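# Turn on the shaker holding four jars

## Task

Four jars already sit on the shaker; switch the shaker on (its run time is preset to 20 seconds).

## Robot and tools

Robot: two arms, left_arm and right_arm. Each has six joints plus a gripper. Joint order, always: waist, shoulder, elbow, wrist pitch, wrist yaw, wrist roll. Stated joint ranges in radians: waist -2.880 to 2.880, shoulder 0.000 to 3.142, elbow 0.000 to 3.019, wrist pitch -1.693 to 1.571, wrist yaw -1.571 to 1.571, wrist roll -2.094 to 2.094. The true end of each joint may differ from these by up to 0.084 rad.

Frames: the scene frame has its origin on the table surface, halfway between the arms' nominal bases. +z points up, +x points out across the table, and left_arm is on the +y side. Image left and right do not follow the arm names. Base poses in the scene frame: left_arm at (+0.006, +0.322, 0) m, quat_wxyz (+1.000, 0, 0, -0.006); right_arm at (+0.009, -0.273, 0) m, quat_wxyz (+1.000, 0, 0, -0.021). Hand positions, orientations, velocities and wrist-camera poses are given in that arm's own base frame. Fixed cameras and the table use the scene frame. Printed hand poses can be wrong by a few cm, more when the arm is stretched far. The fingers point along the gripper's +z axis and close along its y axis. end_effector_position is the point between the pads, roughly 1 cm short of the tips.

Command row: 14 plain numbers. First left_arm's six joint angles and then its opening; then the same seven for right_arm. Send all 14 even when only one arm should move. The joint values are absolute target angles in radians, on the same scale as Joint positions; they are not offsets. Opening is an absolute command from -1 (closed) to +1 (fully open). To keep a gripper unchanged, repeat its current command; 0 means half-way, not 'no change'. To keep a resting joint still, resend its value from Joint targets. A target more than 0.084 rad beyond a stated range end, and farther out than the joint is now, gets the call refused. A target past the real end is clipped to that end, and the result may print 'joint sent to its limit'.

execute_actions(actions, cameras): actions is a list of actions. Each action is a table of 1 to 15 rows, one row per 1/30 s step. A table with fewer rows repeats its last row until 15 steps have run. cameras is a list of camera names, ["all"], or []. Images are returned only when actions is empty or cameras requests them. An empty list also reports the scene number and fields that are normally skipped.

move(target, speed, blend, opening_speed, grip_force, blocking, cameras): target is one 14-number row or a list of up to 15 rows, all absolute. All joints of both arms move in step, so a gripper traces a curve, not a line. Motion does not steer around obstacles or the other arm. speed is in rad/s, 0.01 to 12.57, default 0.5, and limits the joint with the farthest to go. It is one value or one per target. blend is in rad, one value or one per target; 0 means stop at each target. opening_speed is the rate of change of the opening command per second, at least 0.2. Use it for gentle closing. grip_force is newtons per pad, 10 to 50, one value or one per arm. It stays set until changed and closes slower when low. blocking=false returns after about 0.5 s while the motion keeps going; a new move then takes over. The result includes a 'move:' line: done, off_target (a joint at rest more than 0.035 rad off), moving, held, or fault, plus limits=held if steps were withheld. done does not prove or rule out contact.

wait(seconds 0 to 10, cameras): lets time run with commands held; it returns early if a running move ends. stop(cameras): brakes the current move, which needs some distance. zoom_image(camera, region): camera is one of cam_high, cam_over, cam_left_wrist, cam_right_wrist. region is [x0, y0, x1, y1] in pixels from the top-left, at most 504 by 504, taken from that camera's newest image. finished_scene(scene): ends the current scene for good and takes its number, 1 or 2. The shaker must be running and stay that way without the robot.

Result lines: Joint positions (rad, then the pad gap in m, 0.094 fully open); Joint velocities (may read 'within noise'); Joint targets (the angles currently being driven toward); Tool commands; grip_measured (opening on the command scale, reads slightly wide when empty); grip_effort_nm (gripper motor effort, negative means closing; not a pad force); joint torques (N m, including gravity, with offsets and noise); motor temperatures; end-effector pose. 'joint command not followed' means a clearance check changed some steps. MOTOR HOT appears at 85 °C. At 100 °C an OVER-TEMPERATURE FAULT lets that arm go limp for 30 to 60 s or longer. Cameras: cam_high, cam_over, cam_left_wrist, cam_right_wrist, each 504x504.

Motion limits: each step's target may lead the measured angle by at most 0.716 rad (waist, shoulder), 0.645 (elbow), 0.69 (wrist pitch), 1.84 (wrist yaw) or 3.24 (wrist roll). If a row would shift a gripper more than 110 mm, that arm's targets are scaled back. An unfinished motion may need to be commanded again.

Cautions: the arms must not touch or press on each other, and a gripper must not close on the other arm's fingers. Do not strike the shaker, the table or the jars. Approach the switch or button slowly and aim only slightly past contact, because speed and overshoot both increase the force. Nothing may fall or be left off the table; the jars must stay on the shaker. Do not hold an arm stretched out or pushing for long, or its motors heat up. Every arm stop costs time.

Each tool is called after "Call:" by a JSON object that holds its "op" and its "data", one argument or row to a line.

## Session

Call:
{"op": "execute_actions", "data": {
  "actions": [],
  "cameras": ["all"]
}}

Scene clock: 0.00 s.
left_arm: end_effector_position=(+0.3071, -0.2591, +0.1821) grip_measured=+1.000 grip_effort_nm=n/a end_effector_quat_wxyz=(+0.036, +0.862, +0.421, -0.279) | right_arm: end_effector_position=(+0.2235, -0.3772, +0.1302) grip_measured=+1.000 grip_effort_nm=n/a end_effector_quat_wxyz=(+0.170, -0.233, +0.958, -0.001)
Joint positions: left_arm=[-0.492 1.581 1.29 -1.577 0.496 1.816 0.094] | right_arm=[-1.166 1.51 1.122 -1.121 -0.336 -1.632 0.094]
Joint velocities: within noise
Joint torques (N m): no reading
Motor temperatures (°C): left_arm=[21 26 24 19 21 18 19] | right_arm=[22 24 26 19 22 22 21]
Heat: left arm: hottest shoulder 26 °C; right arm: hottest elbow 26 °C.
Joint targets: left_arm=[-0.492 1.582 1.312 -1.578 0.495 1.816] | right_arm=[-1.166 1.517 1.141 -1.121 -0.336 -1.633]
Tool commands: left_gripper/opening=+1.0 right_gripper/opening=+1.0

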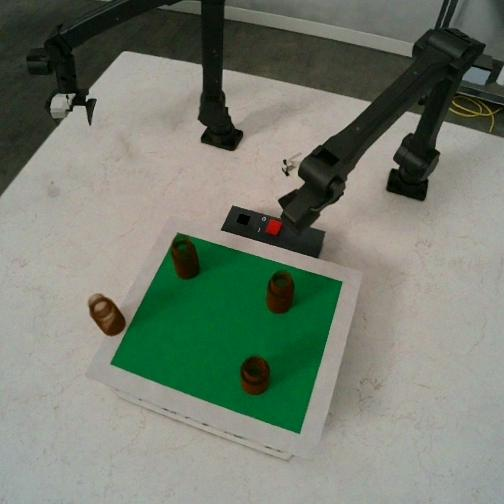

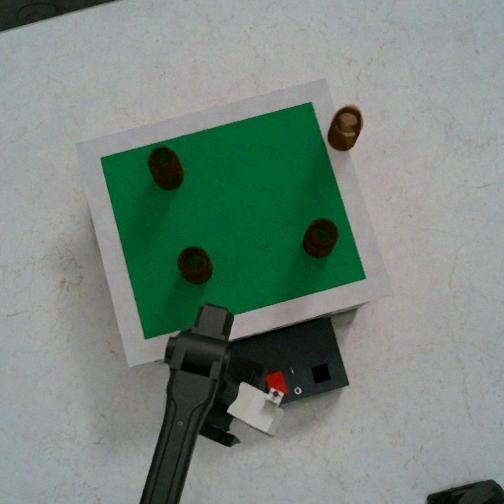

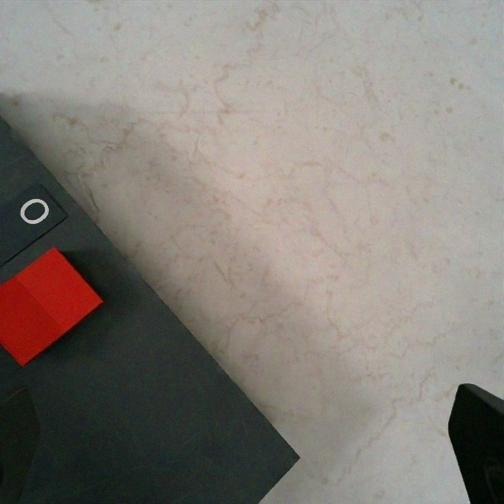

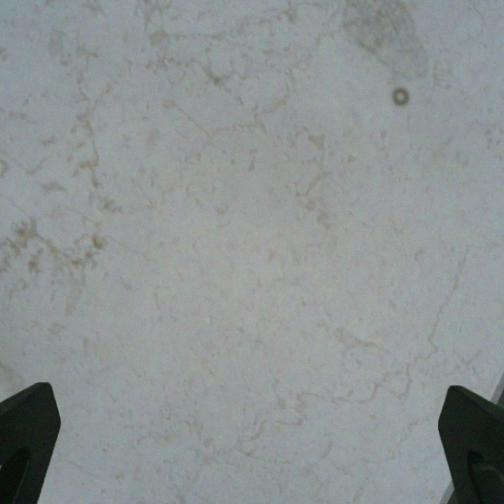

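Call:
{"op": "zoom_image", "data": {
  "camera": "cam_over",
  "region": [270, 60, 420, 210]
}}

Call:
{"op": "zoom_image", "data": {
  "camera": "cam_high",
  "region": [60, 230, 210, 400]
}}

Call:
{"op": "zoom_image", "data": {
  "camera": "cam_over",
  "region": [120, 280, 360, 480]
}}

Call:
{"op": "zoom_image", "data": {
  "camera": "cam_high",
  "region": [200, 130, 380, 280]
}}

Scaled by 3.360.

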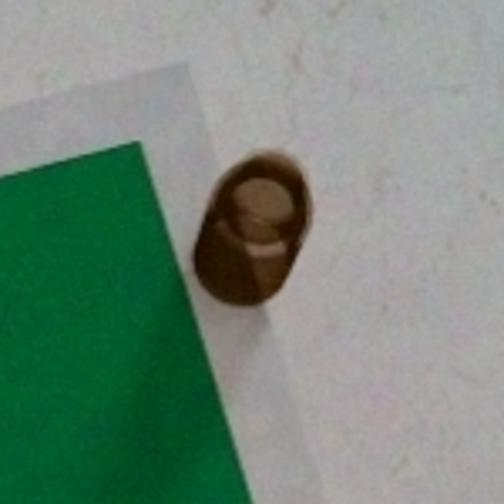

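Scaled by 2.965.

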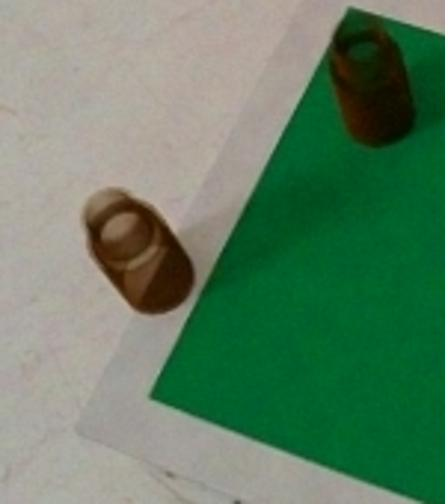

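Scaled by 2.100.

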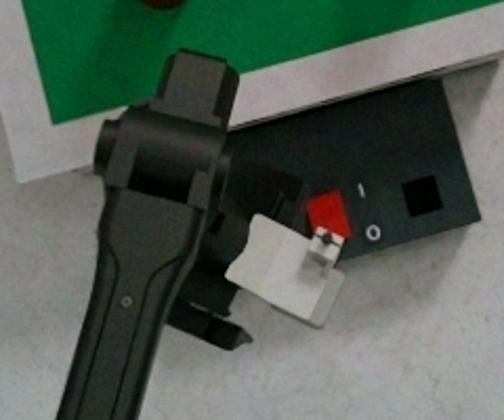

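Scaled by 2.800.

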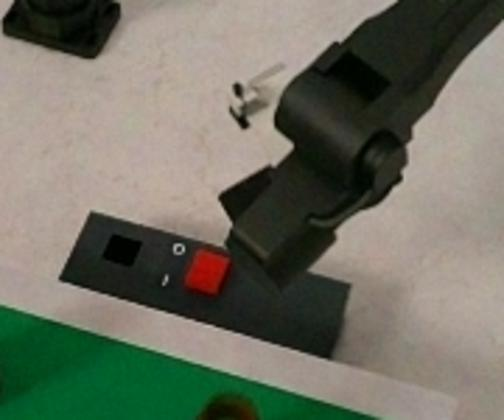

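Call:
{"op": "move", "data": {
  "target": [
    [-0.75, 1.603, 1.285, -1.253, 0.0, 0.809, -0.97, -0.25, 1.982, 2.282, -1.470, 0.0, 0.0, 1.0],
    [-0.75, 1.603, 1.285, -1.253, 0.0, 0.809, -0.97, 0.14, 1.982, 2.282, -1.470, 0.0, 0.0, 1.0]
  ],
  "speed": [0.8, 0.5],
  "blend": 0.08,
  "opening_speed": 1.5,
  "cameras": ["all"]
}}

Scene clock: 146.60 s.
left_arm: end_effector_position=(+0.3409, -0.3151, +0.1512) grip_measured=-0.965 grip_effort_nm=-0.21 end_effector_quat_wxyz=(+0.010, +0.704, +0.710, -0.001) | right_arm: end_effector_position=(+0.6801, +0.0976, +0.3315) grip_measured=+1.000 grip_effort_nm=0.02 end_effector_quat_wxyz=(+0.193, -0.075, +0.978, +0.014)
Joint positions: left_arm=[-0.744 1.581 1.29 -1.262 0.003 0.819 0.002] | right_arm=[0.143 1.951 2.227 -1.458 -0.002 -0.01 0.094]
Joint torques (N m): left_arm=[-0.09 -11.28 7.35 0.79 0.01 -0.21] | right_arm=[0.15 -16.15 12.9 1.09 0.12 0.11]
Motor temperatures (°C): left_arm=[20 27 29 19 21 18 19] | right_arm=[22 26 34 19 22 22 21]
Heat: left arm: hottest elbow 29 °C; right arm: hottest elbow 34 °C.
Joint targets: left_arm=[-0.750 1.603 1.285 -1.253 0.000 0.809] | right_arm=[0.140 1.982 2.282 -1.470 0.000 0.000]
move: off_target (right_arm); right_arm: the elbow is farthest, 0.055 rad from its target

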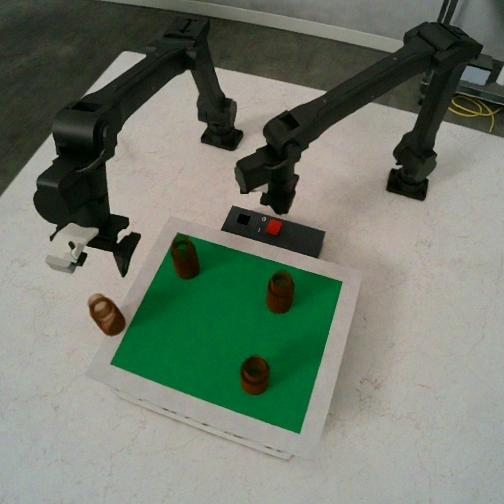

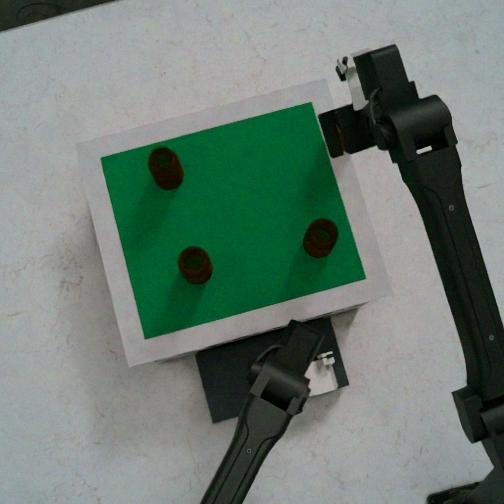

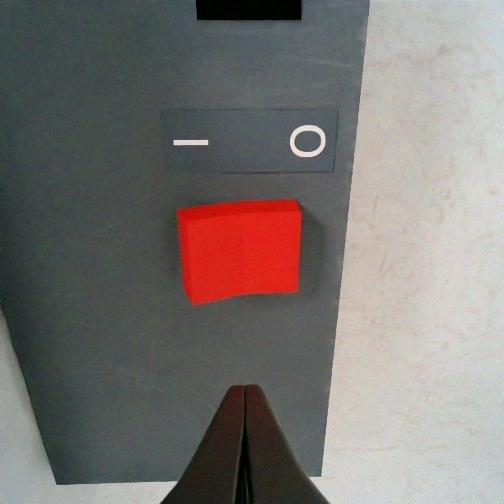

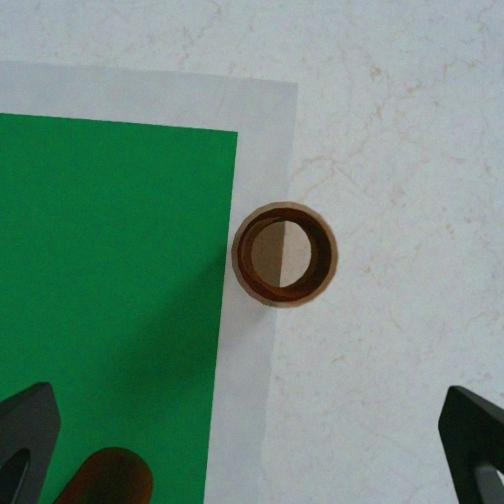

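Call:
{"op": "move", "data": {
  "target": [-0.715, 1.667, 1.276, -1.199, 0.0, 0.83, -0.97, 0.116, 2.069, 2.197, -1.355, 0.0, 0.0, 1.0],
  "speed": 0.3,
  "cameras": ["all"]
}}

Scene clock: 199.80 s.
left_arm: end_effector_position=(+0.3552, -0.3129, +0.1165) grip_measured=-0.965 grip_effort_nm=-0.21 end_effector_quat_wxyz=(-0.003, +0.696, +0.718, -0.001) | right_arm: end_effector_position=(+0.7151, +0.0855, +0.2589) grip_measured=+1.000 grip_effort_nm=0.02 end_effector_quat_wxyz=(+0.174, -0.064, +0.983, +0.011)
Joint positions: left_arm=[-0.72 1.649 1.278 -1.207 0.002 0.82 0.002] | right_arm=[0.119 2.052 2.202 -1.369 -0.002 -0.01 0.094]
Joint torques (N m): left_arm=[0.79 -12.28 7.31 0.76 0.03 0.01] | right_arm=[0.15 -19.31 8.98 1.98 0.06 0.12]
Motor temperatures (°C): left_arm=[20 27 28 19 21 18 19] | right_arm=[21 28 39 19 22 22 21]
Heat: left arm: hottest elbow 28 °C; right arm: hottest elbow 39 °C.
Joint targets: left_arm=[-0.715 1.667 1.276 -1.199 0.000 0.830] | right_arm=[0.116 2.069 2.197 -1.355 0.000 0.000]
move: done

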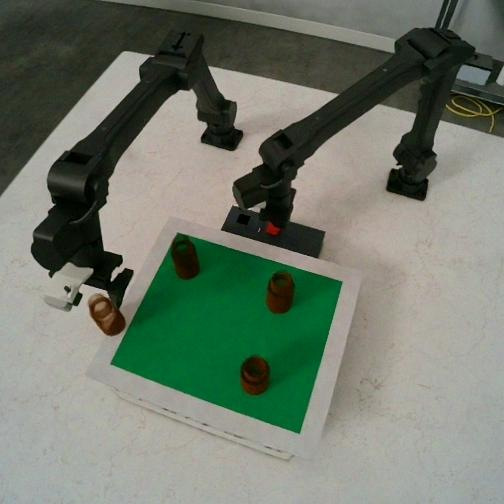

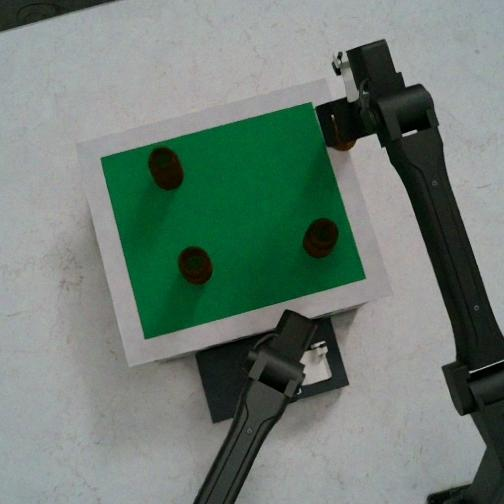

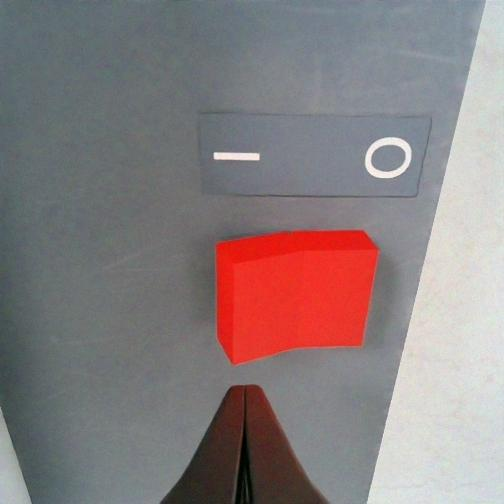

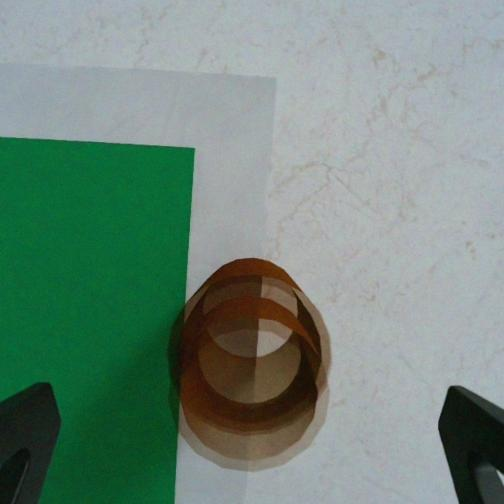

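Call:
{"op": "zoom_image", "data": {
  "camera": "cam_right_wrist",
  "region": [140, 240, 360, 500]
}}

Call:
{"op": "zoom_image", "data": {
  "camera": "cam_left_wrist",
  "region": [180, 200, 420, 440]
}}

Scaled by 1.938.

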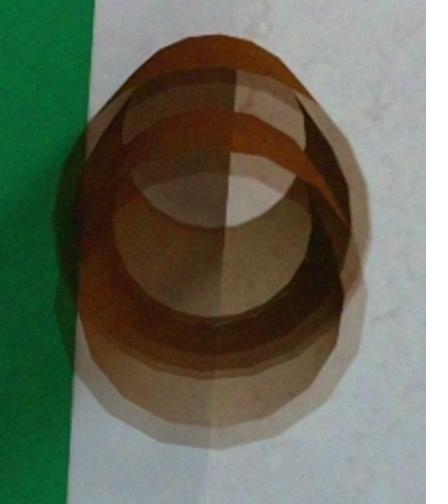

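Scaled by 2.100.

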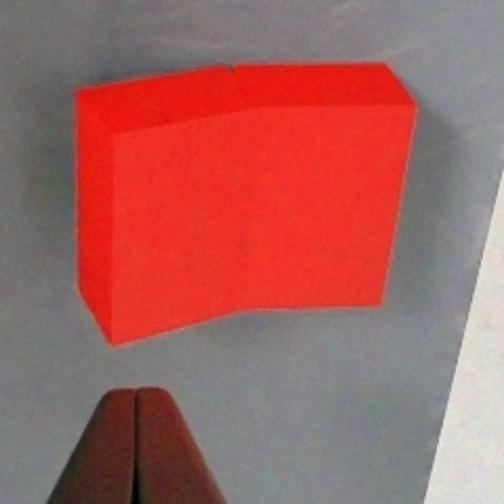

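Call:
{"op": "move", "data": {
  "target": [-0.715, 1.667, 1.276, -1.199, 0.0, 0.83, -0.97, 0.116, 2.069, 2.108, -1.288, 0.0, 0.0, 1.0],
  "speed": 0.12,
  "cameras": ["cam_right_wrist", "cam_high", "cam_over"]
}}

Scene clock: 238.07 s.
left_arm: end_effector_position=(+0.3552, -0.3129, +0.1165) grip_measured=-0.965 grip_effort_nm=-0.21 end_effector_quat_wxyz=(-0.003, +0.696, +0.718, -0.001) | right_arm: end_effector_position=(+0.7151, +0.0855, +0.2265) grip_measured=+1.000 grip_effort_nm=0.02 end_effector_quat_wxyz=(+0.167, -0.064, +0.984, +0.010)
Joint positions: left_arm=[-0.72 1.649 1.278 -1.207 0.002 0.82 0.002] | right_arm=[0.119 2.052 2.12 -1.302 -0.002 -0.01 0.094]
Joint torques (N m): left_arm=[0.97 -12.4 7.28 0.79 0.03 0.02] | right_arm=[-0.32 -18.67 8.36 1.74 0.11 0.11]
Motor temperatures (°C): left_arm=[20 28 27 19 21 18 19] | right_arm=[21 27 33 19 22 22 21]
Heat: left arm: hottest shoulder 28 °C; right arm: hottest elbow 33 °C.
Joint targets: left_arm=[-0.715 1.667 1.276 -1.199 0.000 0.830] | right_arm=[0.116 2.069 2.108 -1.288 0.000 0.000]
move: done
Images, in order (width x height): cam_high 504x504, cam_over 504x504, cam_right_wrist 504x504.

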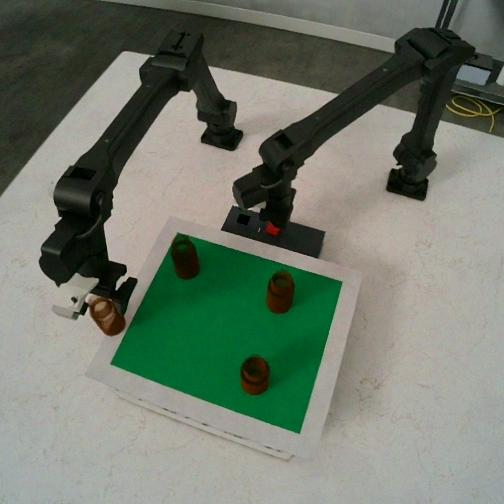

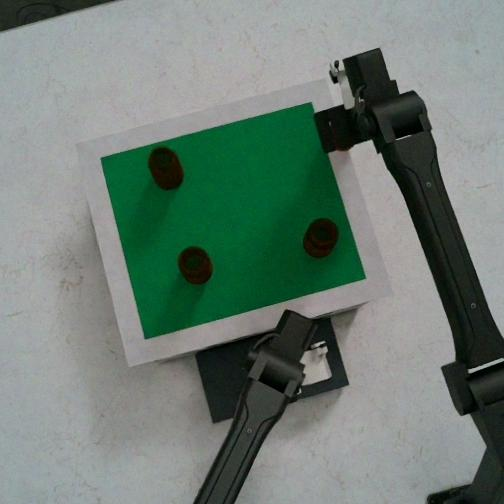

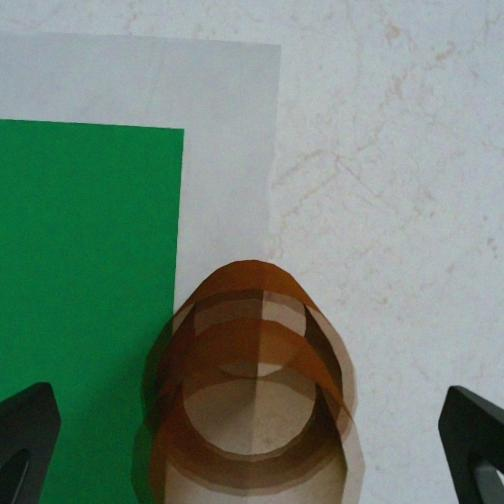

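Call:
{"op": "move", "data": {
  "target": [-0.715, 1.667, 1.276, -1.199, 0.0, 0.83, -0.97, 0.116, 2.069, 2.108, -1.288, 0.0, 0.0, -0.45],
  "speed": 0.3,
  "opening_speed": 0.6,
  "grip_force": [50, 20],
  "cameras": ["cam_right_wrist"]
}}

Scene clock: 249.43 s.
left_arm: end_effector_position=(+0.3552, -0.3129, +0.1165) grip_measured=-0.965 grip_effort_nm=-0.21 end_effector_quat_wxyz=(-0.003, +0.696, +0.718, -0.001) | right_arm: end_effector_position=(+0.7151, +0.0855, +0.2265) grip_measured=-0.160 grip_effort_nm=-0.43 end_effector_quat_wxyz=(+0.167, -0.064, +0.984, +0.010)
Joint positions: left_arm=[-0.72 1.649 1.278 -1.207 0.002 0.82 0.002] | right_arm=[0.119 2.052 2.12 -1.302 -0.002 -0.01 0.039]
Joint torques (N m): left_arm=[0.73 -12.28 7.31 0.73 0.02 0.01] | right_arm=[-0.26 -18.55 8.36 1.69 0.12 0.13]
Heat: left arm: hottest shoulder 28 °C; right arm: hottest elbow 33 °C.
Joint targets: left_arm=[-0.715 1.667 1.276 -1.199 0.000 0.830] | right_arm=[0.116 2.069 2.108 -1.288 0.000 0.000]
grip_force (N): 50, 20
move: done
Images, in order (width x height): cam_right_wrist 504x504.

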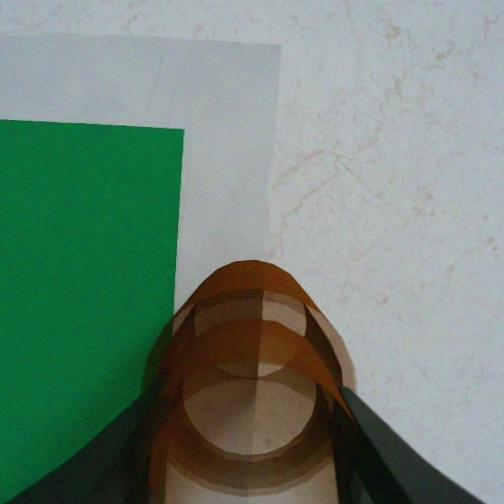

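Call:
{"op": "move", "data": {
  "target": [
    [-0.715, 1.667, 1.276, -1.199, 0.0, 0.83, -0.97, 0.116, 2.067, 2.273, -1.413, 0.0, 0.0, -0.45],
    [-0.715, 1.667, 1.276, -1.199, 0.0, 0.83, -0.97, 0.397, 1.98, 2.110, -1.345, 0.0, 0.0, -0.45]
  ],
  "speed": [0.25, 0.35],
  "blend": 0.03,
  "cameras": ["cam_right_wrist", "cam_high", "cam_over"]
}}

Scene clock: 270.70 s.
left_arm: end_effector_position=(+0.3552, -0.3129, +0.1165) grip_measured=-0.965 grip_effort_nm=-0.21 end_effector_quat_wxyz=(-0.003, +0.696, +0.718, -0.001) | right_arm: end_effector_position=(+0.6432, +0.2746, +0.2554) grip_measured=-0.161 grip_effort_nm=-0.45 end_effector_quat_wxyz=(+0.158, -0.203, +0.966, +0.032)
Joint positions: left_arm=[-0.72 1.649 1.278 -1.207 0.002 0.82 0.002] | right_arm=[0.404 2 2.115 -1.363 0 -0.009 0.039]
Joint torques (N m): left_arm=[0.79 -12.28 7.31 0.75 0.03 0.01] | right_arm=[-1.03 -21.25 8.98 2.02 0.07 0.11]
Heat: left arm: hottest shoulder 28 °C; right arm: hottest elbow 33 °C.
Joint targets: left_arm=[-0.715 1.667 1.276 -1.199 0.000 0.830] | right_arm=[0.397 1.980 2.110 -1.345 0.000 0.000]
grip_force (N): 50, 20
move: done
Images, in order (width x height): cam_high 504x504, cam_over 504x504, cam_right_wrist 504x504.

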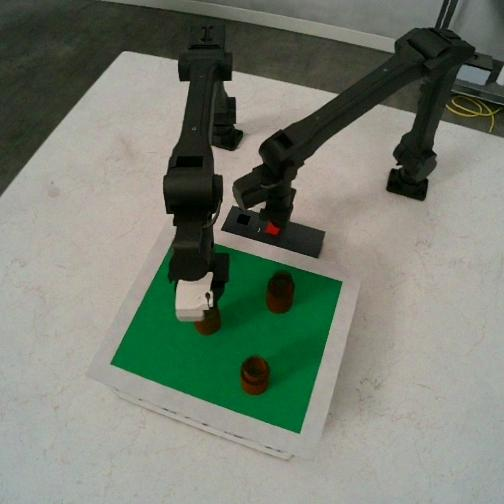

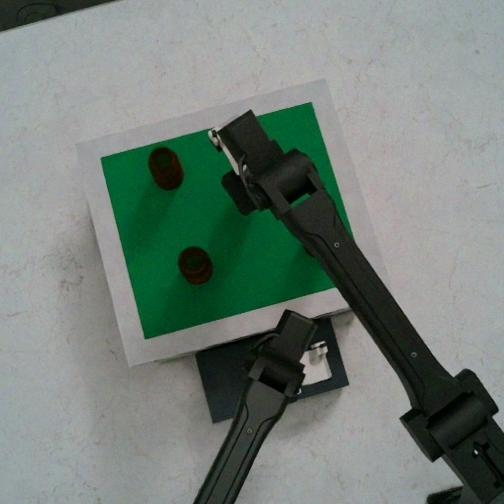

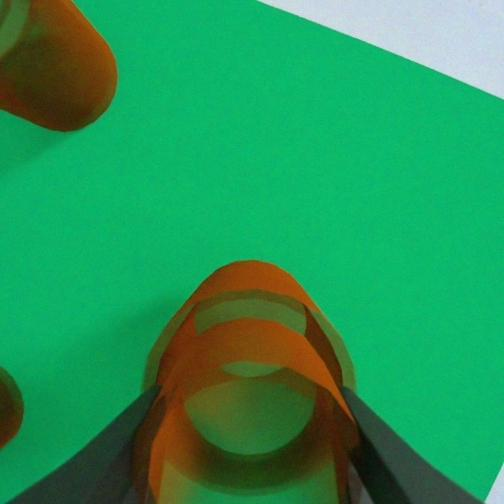

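Call:
{"op": "move", "data": {
  "target": [-0.715, 1.667, 1.276, -1.199, 0.0, 0.83, -0.97, 0.397, 1.965, 2.002, -1.241, 0.0, 0.0, -0.45],
  "speed": 0.06,
  "cameras": ["cam_right_wrist"]
}}

Scene clock: 285.70 s.
left_arm: end_effector_position=(+0.3552, -0.3129, +0.1165) grip_measured=-0.965 grip_effort_nm=-0.21 end_effector_quat_wxyz=(-0.003, +0.696, +0.718, -0.001) | right_arm: end_effector_position=(+0.6441, +0.2741, +0.2278) grip_measured=-0.161 grip_effort_nm=-0.45 end_effector_quat_wxyz=(+0.166, -0.202, +0.965, +0.033)
Joint positions: left_arm=[-0.72 1.649 1.278 -1.207 0.002 0.82 0.002] | right_arm=[0.403 1.982 2.011 -1.259 0 -0.009 0.039]
Joint torques (N m): left_arm=[0.73 -12.34 7.3 0.75 0.03 0.01] | right_arm=[-0.91 -20.07 8.77 2.17 0.04 0.13]
Heat: left arm: hottest shoulder 28 °C; right arm: hottest elbow 33 °C.
Joint targets: left_arm=[-0.715 1.667 1.276 -1.199 0.000 0.830] | right_arm=[0.397 1.965 2.002 -1.241 0.000 0.000]
grip_force (N): 50, 20
move: done
Images, in order (width x height): cam_right_wrist 504x504.

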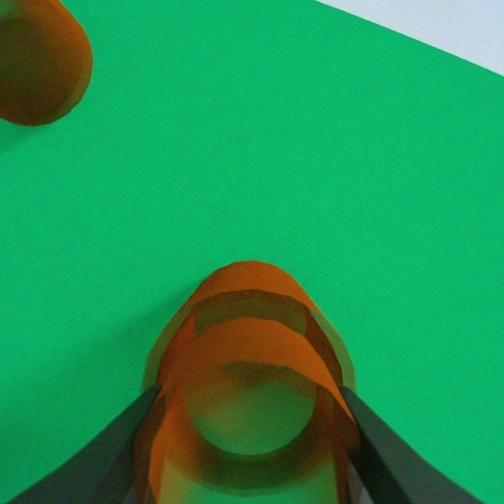

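Call:
{"op": "move", "data": {
  "target": [-0.715, 1.667, 1.276, -1.199, 0.0, 0.83, -0.97, 0.397, 1.965, 1.985, -1.226, 0.0, 0.0, -0.45],
  "speed": 0.03,
  "cameras": ["cam_right_wrist"]
}}

Scene clock: 290.50 s.
left_arm: end_effector_position=(+0.3552, -0.3129, +0.1165) grip_measured=-0.965 grip_effort_nm=-0.21 end_effector_quat_wxyz=(-0.003, +0.696, +0.718, -0.001) | right_arm: end_effector_position=(+0.6438, +0.2740, +0.2276) grip_measured=-0.161 grip_effort_nm=-0.45 end_effector_quat_wxyz=(+0.170, -0.202, +0.964, +0.034)
Joint positions: left_arm=[-0.72 1.649 1.278 -1.207 0.002 0.82 0.002] | right_arm=[0.403 1.974 1.997 -1.244 0 -0.009 0.039]
Joint torques (N m): left_arm=[0.91 -12.4 7.3 0.76 0.03 0.01] | right_arm=[-0.56 -19.9 8.35 2.07 0 0.13]
Heat: left arm: hottest shoulder 28 °C; right arm: hottest elbow 33 °C.
Joint targets: left_arm=[-0.715 1.667 1.276 -1.199 0.000 0.830] | right_arm=[0.397 1.965 1.985 -1.226 0.000 0.000]
grip_force (N): 50, 20
move: done
Images, in order (width x height): cam_right_wrist 504x504.

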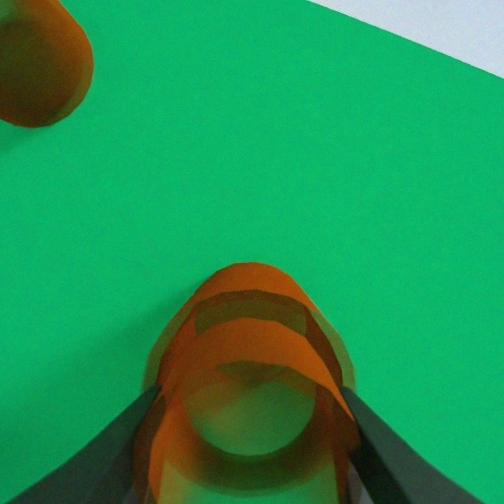

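Call:
{"op": "move", "data": {
  "target": [-0.715, 1.667, 1.276, -1.199, 0.0, 0.83, -0.97, 0.397, 1.965, 1.990, -1.232, 0.0, 0.0, 0.25],
  "speed": 0.05,
  "opening_speed": 0.5,
  "cameras": ["cam_right_wrist"]
}}

Scene clock: 298.30 s.
left_arm: end_effector_position=(+0.3552, -0.3129, +0.1165) grip_measured=-0.965 grip_effort_nm=-0.21 end_effector_quat_wxyz=(-0.003, +0.696, +0.718, -0.001) | right_arm: end_effector_position=(+0.6439, +0.2741, +0.2276) grip_measured=+0.247 grip_effort_nm=0.15 end_effector_quat_wxyz=(+0.171, -0.202, +0.964, +0.034)
Joint positions: left_arm=[-0.72 1.649 1.278 -1.207 0.002 0.82 0.002] | right_arm=[0.403 1.974 1.997 -1.244 0 -0.009 0.059]
Joint torques (N m): left_arm=[0.91 -12.45 7.34 0.77 0.03 0.02] | right_arm=[-0.38 -19.49 9.07 1.94 0.05 0.16]
Heat: left arm: hottest shoulder 28 °C; right arm: hottest elbow 33 °C.
Joint targets: left_arm=[-0.715 1.667 1.276 -1.199 0.000 0.830] | right_arm=[0.397 1.965 1.990 -1.232 0.000 0.000]
grip_force (N): 50, 20
move: done
Images, in order (width x height): cam_right_wrist 504x504.

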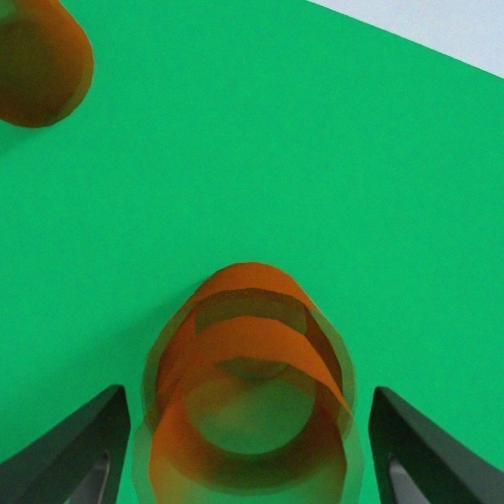

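Call:
{"op": "move", "data": {
  "target": [-0.715, 1.682, 1.240, -1.142, 0.0, 0.83, -0.97, 0.397, 1.735, 1.990, -1.232, 0.0, 0.0, 0.25],
  "speed": 0.3,
  "cameras": ["all"]
}}

Scene clock: 315.83 s.
left_arm: end_effector_position=(+0.3557, -0.3133, +0.1005) grip_measured=-0.965 grip_effort_nm=-0.21 end_effector_quat_wxyz=(+0.004, +0.696, +0.718, -0.001) | right_arm: end_effector_position=(+0.6032, +0.2567, +0.3903) grip_measured=+0.247 grip_effort_nm=0.15 end_effector_quat_wxyz=(+0.288, -0.196, +0.936, +0.058)
Joint positions: left_arm=[-0.72 1.658 1.245 -1.151 0.002 0.82 0.002] | right_arm=[0.403 1.728 1.997 -1.244 0 -0.009 0.059]
Joint torques (N m): left_arm=[0.85 -11.87 6.98 0.75 0.04 0.01] | right_arm=[-0.32 -15.03 8.92 2.3 0.02 0.11]
Heat: left arm: hottest shoulder 28 °C; right arm: hottest elbow 33 °C.
Joint targets: left_arm=[-0.715 1.682 1.240 -1.142 0.000 0.830] | right_arm=[0.397 1.735 1.990 -1.232 0.000 0.000]
grip_force (N): 50, 20
move: done

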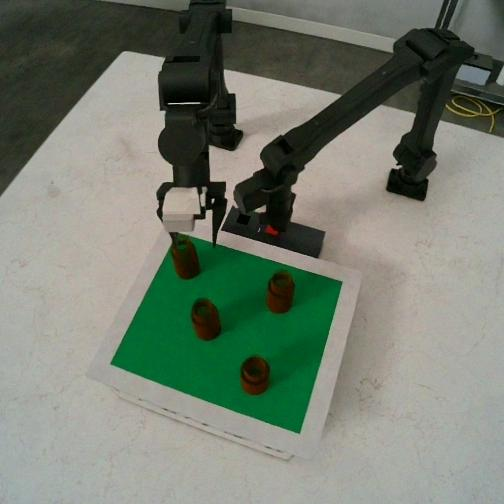

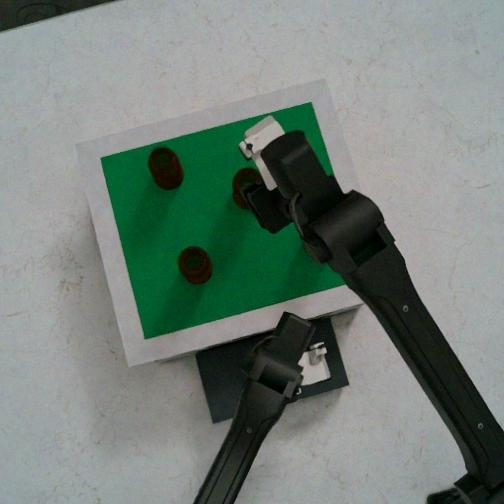

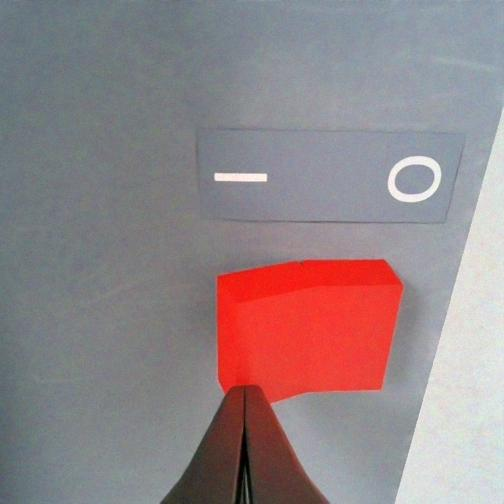

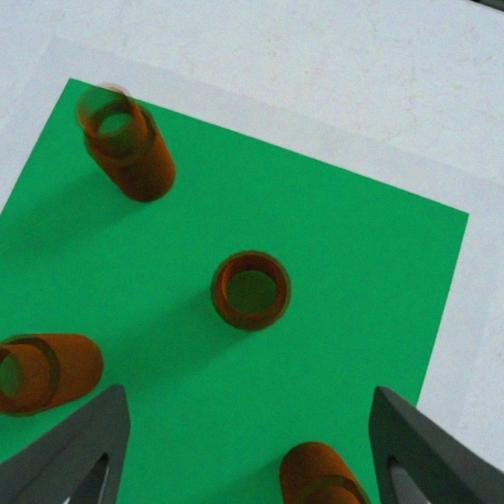

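Call:
{"op": "move", "data": {
  "target": [-0.715, 1.711, 1.201, -1.080, 0.0, 0.83, -0.97, 0.397, 1.735, 1.990, -1.232, 0.0, 0.0, 0.25],
  "speed": 0.035,
  "cameras": ["cam_left_wrist", "cam_over"]
}}

Scene clock: 346.37 s.
left_arm: end_effector_position=(+0.3621, -0.3146, +0.0912) grip_measured=-0.965 grip_effort_nm=-0.21 end_effector_quat_wxyz=(+0.020, +0.695, +0.719, +0.003) | right_arm: end_effector_position=(+0.6032, +0.2567, +0.3903) grip_measured=+0.247 grip_effort_nm=0.16 end_effector_quat_wxyz=(+0.288, -0.196, +0.936, +0.058)
Joint positions: left_arm=[-0.716 1.662 1.223 -1.092 -0.004 0.82 0.002] | right_arm=[0.403 1.728 1.997 -1.244 0 -0.009 0.059]
Joint torques (N m): left_arm=[0.38 -10.11 5.76 0.99 0.31 0.02] | right_arm=[-0.32 -15.15 8.79 2.13 0 0.11]
Heat: left arm: hottest shoulder 28 °C; right arm: hottest elbow 33 °C.
Joint targets: left_arm=[-0.715 1.711 1.201 -1.080 0.000 0.830] | right_arm=[0.397 1.735 1.990 -1.232 0.000 0.000]
grip_force (N): 50, 20
move: off_target (left_arm); left_arm: the shoulder is farthest, 0.049 rad from its target
Images, in order (width x height): cam_over 504x504, cam_left_wrist 504x504.

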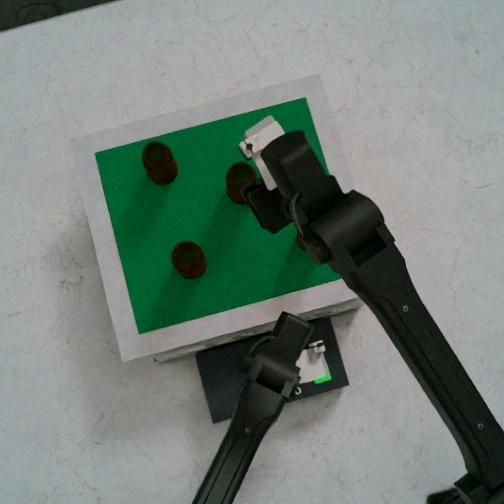

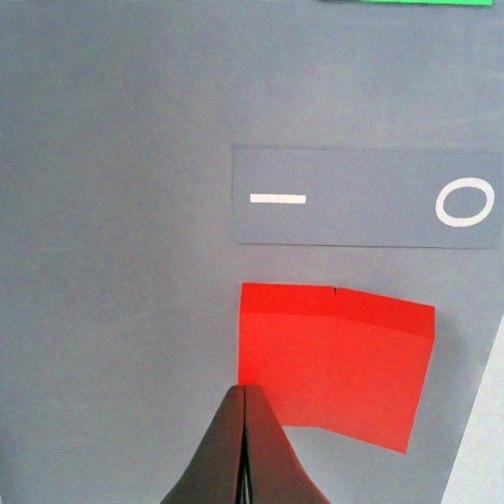

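Call:
{"op": "move", "data": {
  "target": [-0.715, 1.38, 1.225, -1.085, 0.0, 0.83, -0.97, 0.397, 1.735, 1.990, -1.232, 0.0, 0.0, 0.25],
  "speed": 0.35,
  "cameras": ["cam_left_wrist", "cam_over", "cam_high"]
}}

Scene clock: 355.13 s.
left_arm: end_effector_position=(+0.3545, -0.3083, +0.2099) grip_measured=-0.965 grip_effort_nm=-0.21 end_effector_quat_wxyz=(+0.150, +0.687, +0.711, +0.009) | right_arm: end_effector_position=(+0.6032, +0.2567, +0.3903) grip_measured=+0.247 grip_effort_nm=0.15 end_effector_quat_wxyz=(+0.288, -0.196, +0.936, +0.058)
Joint positions: left_arm=[-0.716 1.389 1.209 -1.088 -0.003 0.82 0.002] | right_arm=[0.403 1.728 1.997 -1.244 0 -0.009 0.059]
Joint torques (N m): left_arm=[0.38 -11.93 9.54 1.14 0.25 -0.01] | right_arm=[-0.03 -14.97 8.8 2.1 0.07 0.1]
Heat: left arm: hottest shoulder 28 °C; right arm: hottest elbow 33 °C.
Joint targets: left_arm=[-0.715 1.380 1.225 -1.085 0.000 0.830] | right_arm=[0.397 1.735 1.990 -1.232 0.000 0.000]
grip_force (N): 50, 20
move: done
Images, in order (width x height): cam_high 504x504, cam_over 504x504, cam_left_wrist 504x504.

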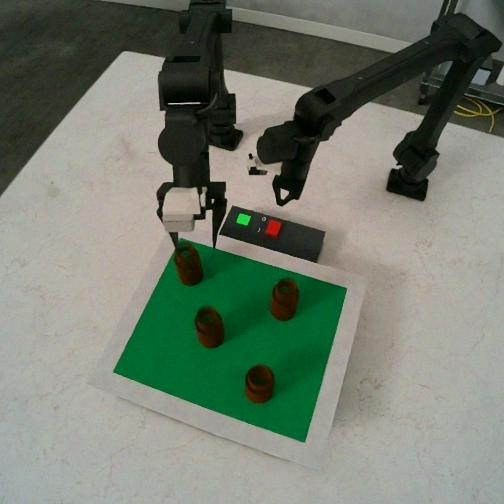

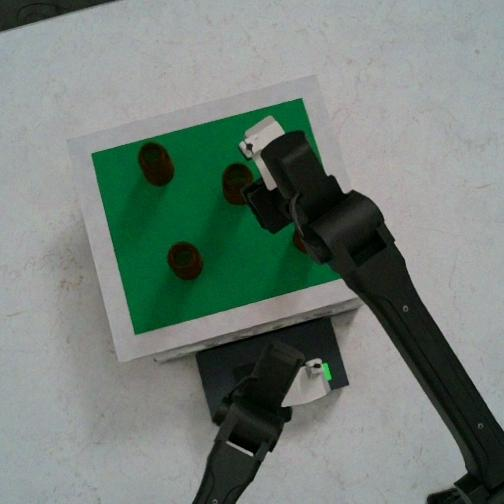

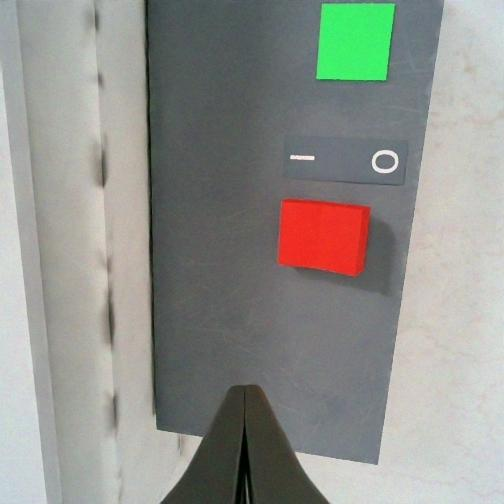

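Call:
{"op": "wait", "data": {
  "seconds": 9,
  "cameras": ["cam_over"]
}}

Call:
{"op": "wait", "data": {
  "seconds": 5,
  "cameras": ["cam_over", "cam_high"]
}}

Scene clock: 367.97 s.
left_arm: end_effector_position=(+0.3545, -0.3083, +0.2099) grip_measured=-0.965 grip_effort_nm=-0.21 end_effector_quat_wxyz=(+0.150, +0.687, +0.711, +0.009) | right_arm: end_effector_position=(+0.6032, +0.2567, +0.3903) grip_measured=+0.247 grip_effort_nm=0.16 end_effector_quat_wxyz=(+0.288, -0.196, +0.936, +0.058)
Joint positions: left_arm=[-0.716 1.389 1.209 -1.088 -0.003 0.82 0.002] | right_arm=[0.403 1.728 1.997 -1.244 0 -0.009 0.059]
Joint torques (N m): left_arm=[0.44 -11.69 9.52 1.13 0.25 -0.01] | right_arm=[-1.03 -14.45 8.99 2.19 0.07 0.14]
Heat: left arm: hottest shoulder 28 °C; right arm: hottest elbow 33 °C.
Joint targets: left_arm=[-0.715 1.380 1.225 -1.085 0.000 0.830] | right_arm=[0.397 1.735 1.990 -1.232 0.000 0.000]
Tool commands: left_gripper/opening=-0.97 right_gripper/opening=+0.25
grip_force (N): 50, 20
wait: 9.00 s; at rest from the start
Images, in order (width x height): cam_over 504x504.

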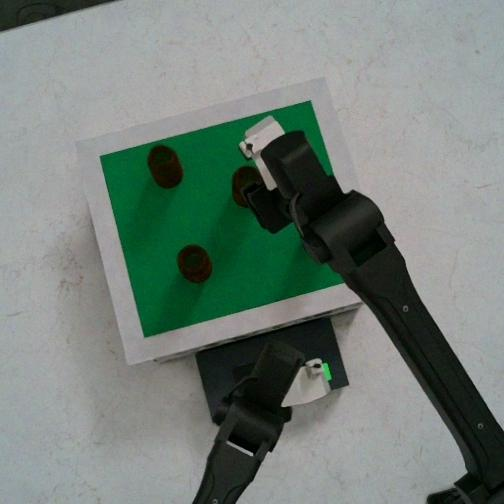

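Scene clock: 372.97 s.
left_arm: end_effector_position=(+0.3545, -0.3083, +0.2099) grip_measured=-0.965 grip_effort_nm=-0.21 end_effector_quat_wxyz=(+0.150, +0.687, +0.711, +0.009) | right_arm: end_effector_position=(+0.6032, +0.2567, +0.3903) grip_measured=+0.247 grip_effort_nm=0.15 end_effector_quat_wxyz=(+0.288, -0.196, +0.936, +0.058)
Joint positions: left_arm=[-0.716 1.389 1.209 -1.088 -0.003 0.82 0.002] | right_arm=[0.403 1.728 1.997 -1.244 0 -0.009 0.059]
Joint torques (N m): left_arm=[0.5 -11.81 9.57 1.13 0.26 0] | right_arm=[-0.26 -14.97 8.98 2.47 0.04 0.11]
Heat: left arm: hottest elbow 28 °C; right arm: hottest elbow 33 °C.
Joint targets: left_arm=[-0.715 1.380 1.225 -1.085 0.000 0.830] | right_arm=[0.397 1.735 1.990 -1.232 0.000 0.000]
Tool commands: left_gripper/opening=-0.97 right_gripper/opening=+0.25
grip_force (N): 50, 20
wait: 5.00 s; at rest by 0.17 s
Images, in order (width x height): cam_high 504x504, cam_over 504x504.

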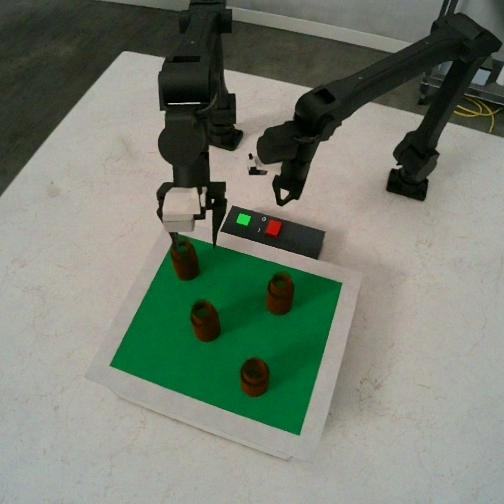

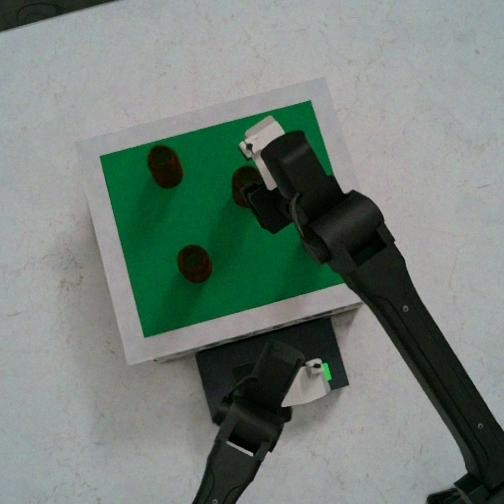

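Call:
{"op": "wait", "data": {
  "seconds": 1.7,
  "cameras": ["cam_over", "cam_high", "cam_right_wrist"]
}}

Scene clock: 379.43 s.
left_arm: end_effector_position=(+0.3545, -0.3083, +0.2099) grip_measured=-0.965 grip_effort_nm=-0.21 end_effector_quat_wxyz=(+0.150, +0.687, +0.711, +0.009) | right_arm: end_effector_position=(+0.6032, +0.2567, +0.3903) grip_measured=+0.247 grip_effort_nm=0.15 end_effector_quat_wxyz=(+0.288, -0.196, +0.936, +0.058)
Joint positions: left_arm=[-0.716 1.389 1.209 -1.088 -0.003 0.82 0.002] | right_arm=[0.403 1.728 1.997 -1.244 0 -0.009 0.059]
Joint torques (N m): left_arm=[0.38 -11.63 9.57 1.14 0.25 0] | right_arm=[-0.32 -14.62 8.92 2.06 0.07 0.07]
Heat: left arm: hottest elbow 28 °C; right arm: hottest elbow 33 °C.
Joint targets: left_arm=[-0.715 1.380 1.225 -1.085 0.000 0.830] | right_arm=[0.397 1.735 1.990 -1.232 0.000 0.000]
Tool commands: left_gripper/opening=-0.97 right_gripper/opening=+0.25
grip_force (N): 50, 20
wait: 1.70 s; at rest from the start
Images, in order (width x height): cam_high 504x504, cam_over 504x504, cam_right_wrist 504x504.

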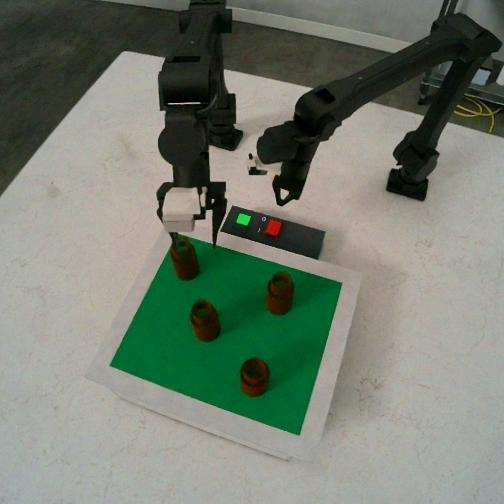

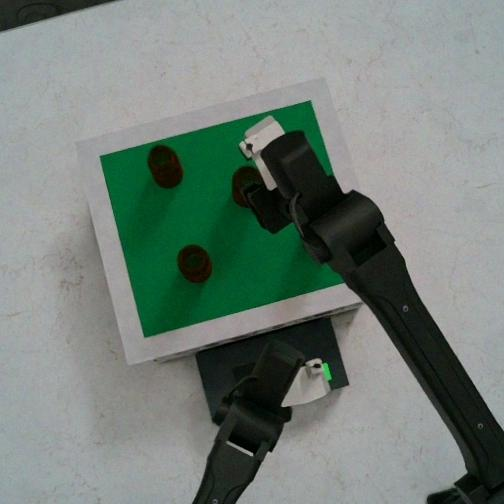

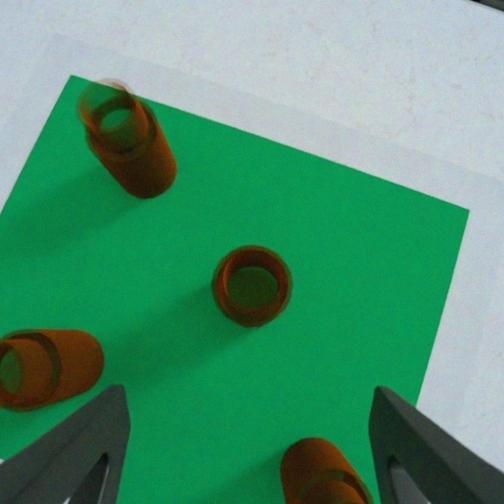

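The platform hasn't moved across the last three views, so the 20-second run is over. All four jars are upright on the mat, and both arms are clear.

Call:
{"op": "finished_scene", "data": {
  "scene": 2
}}

The scene is finished: the task was done.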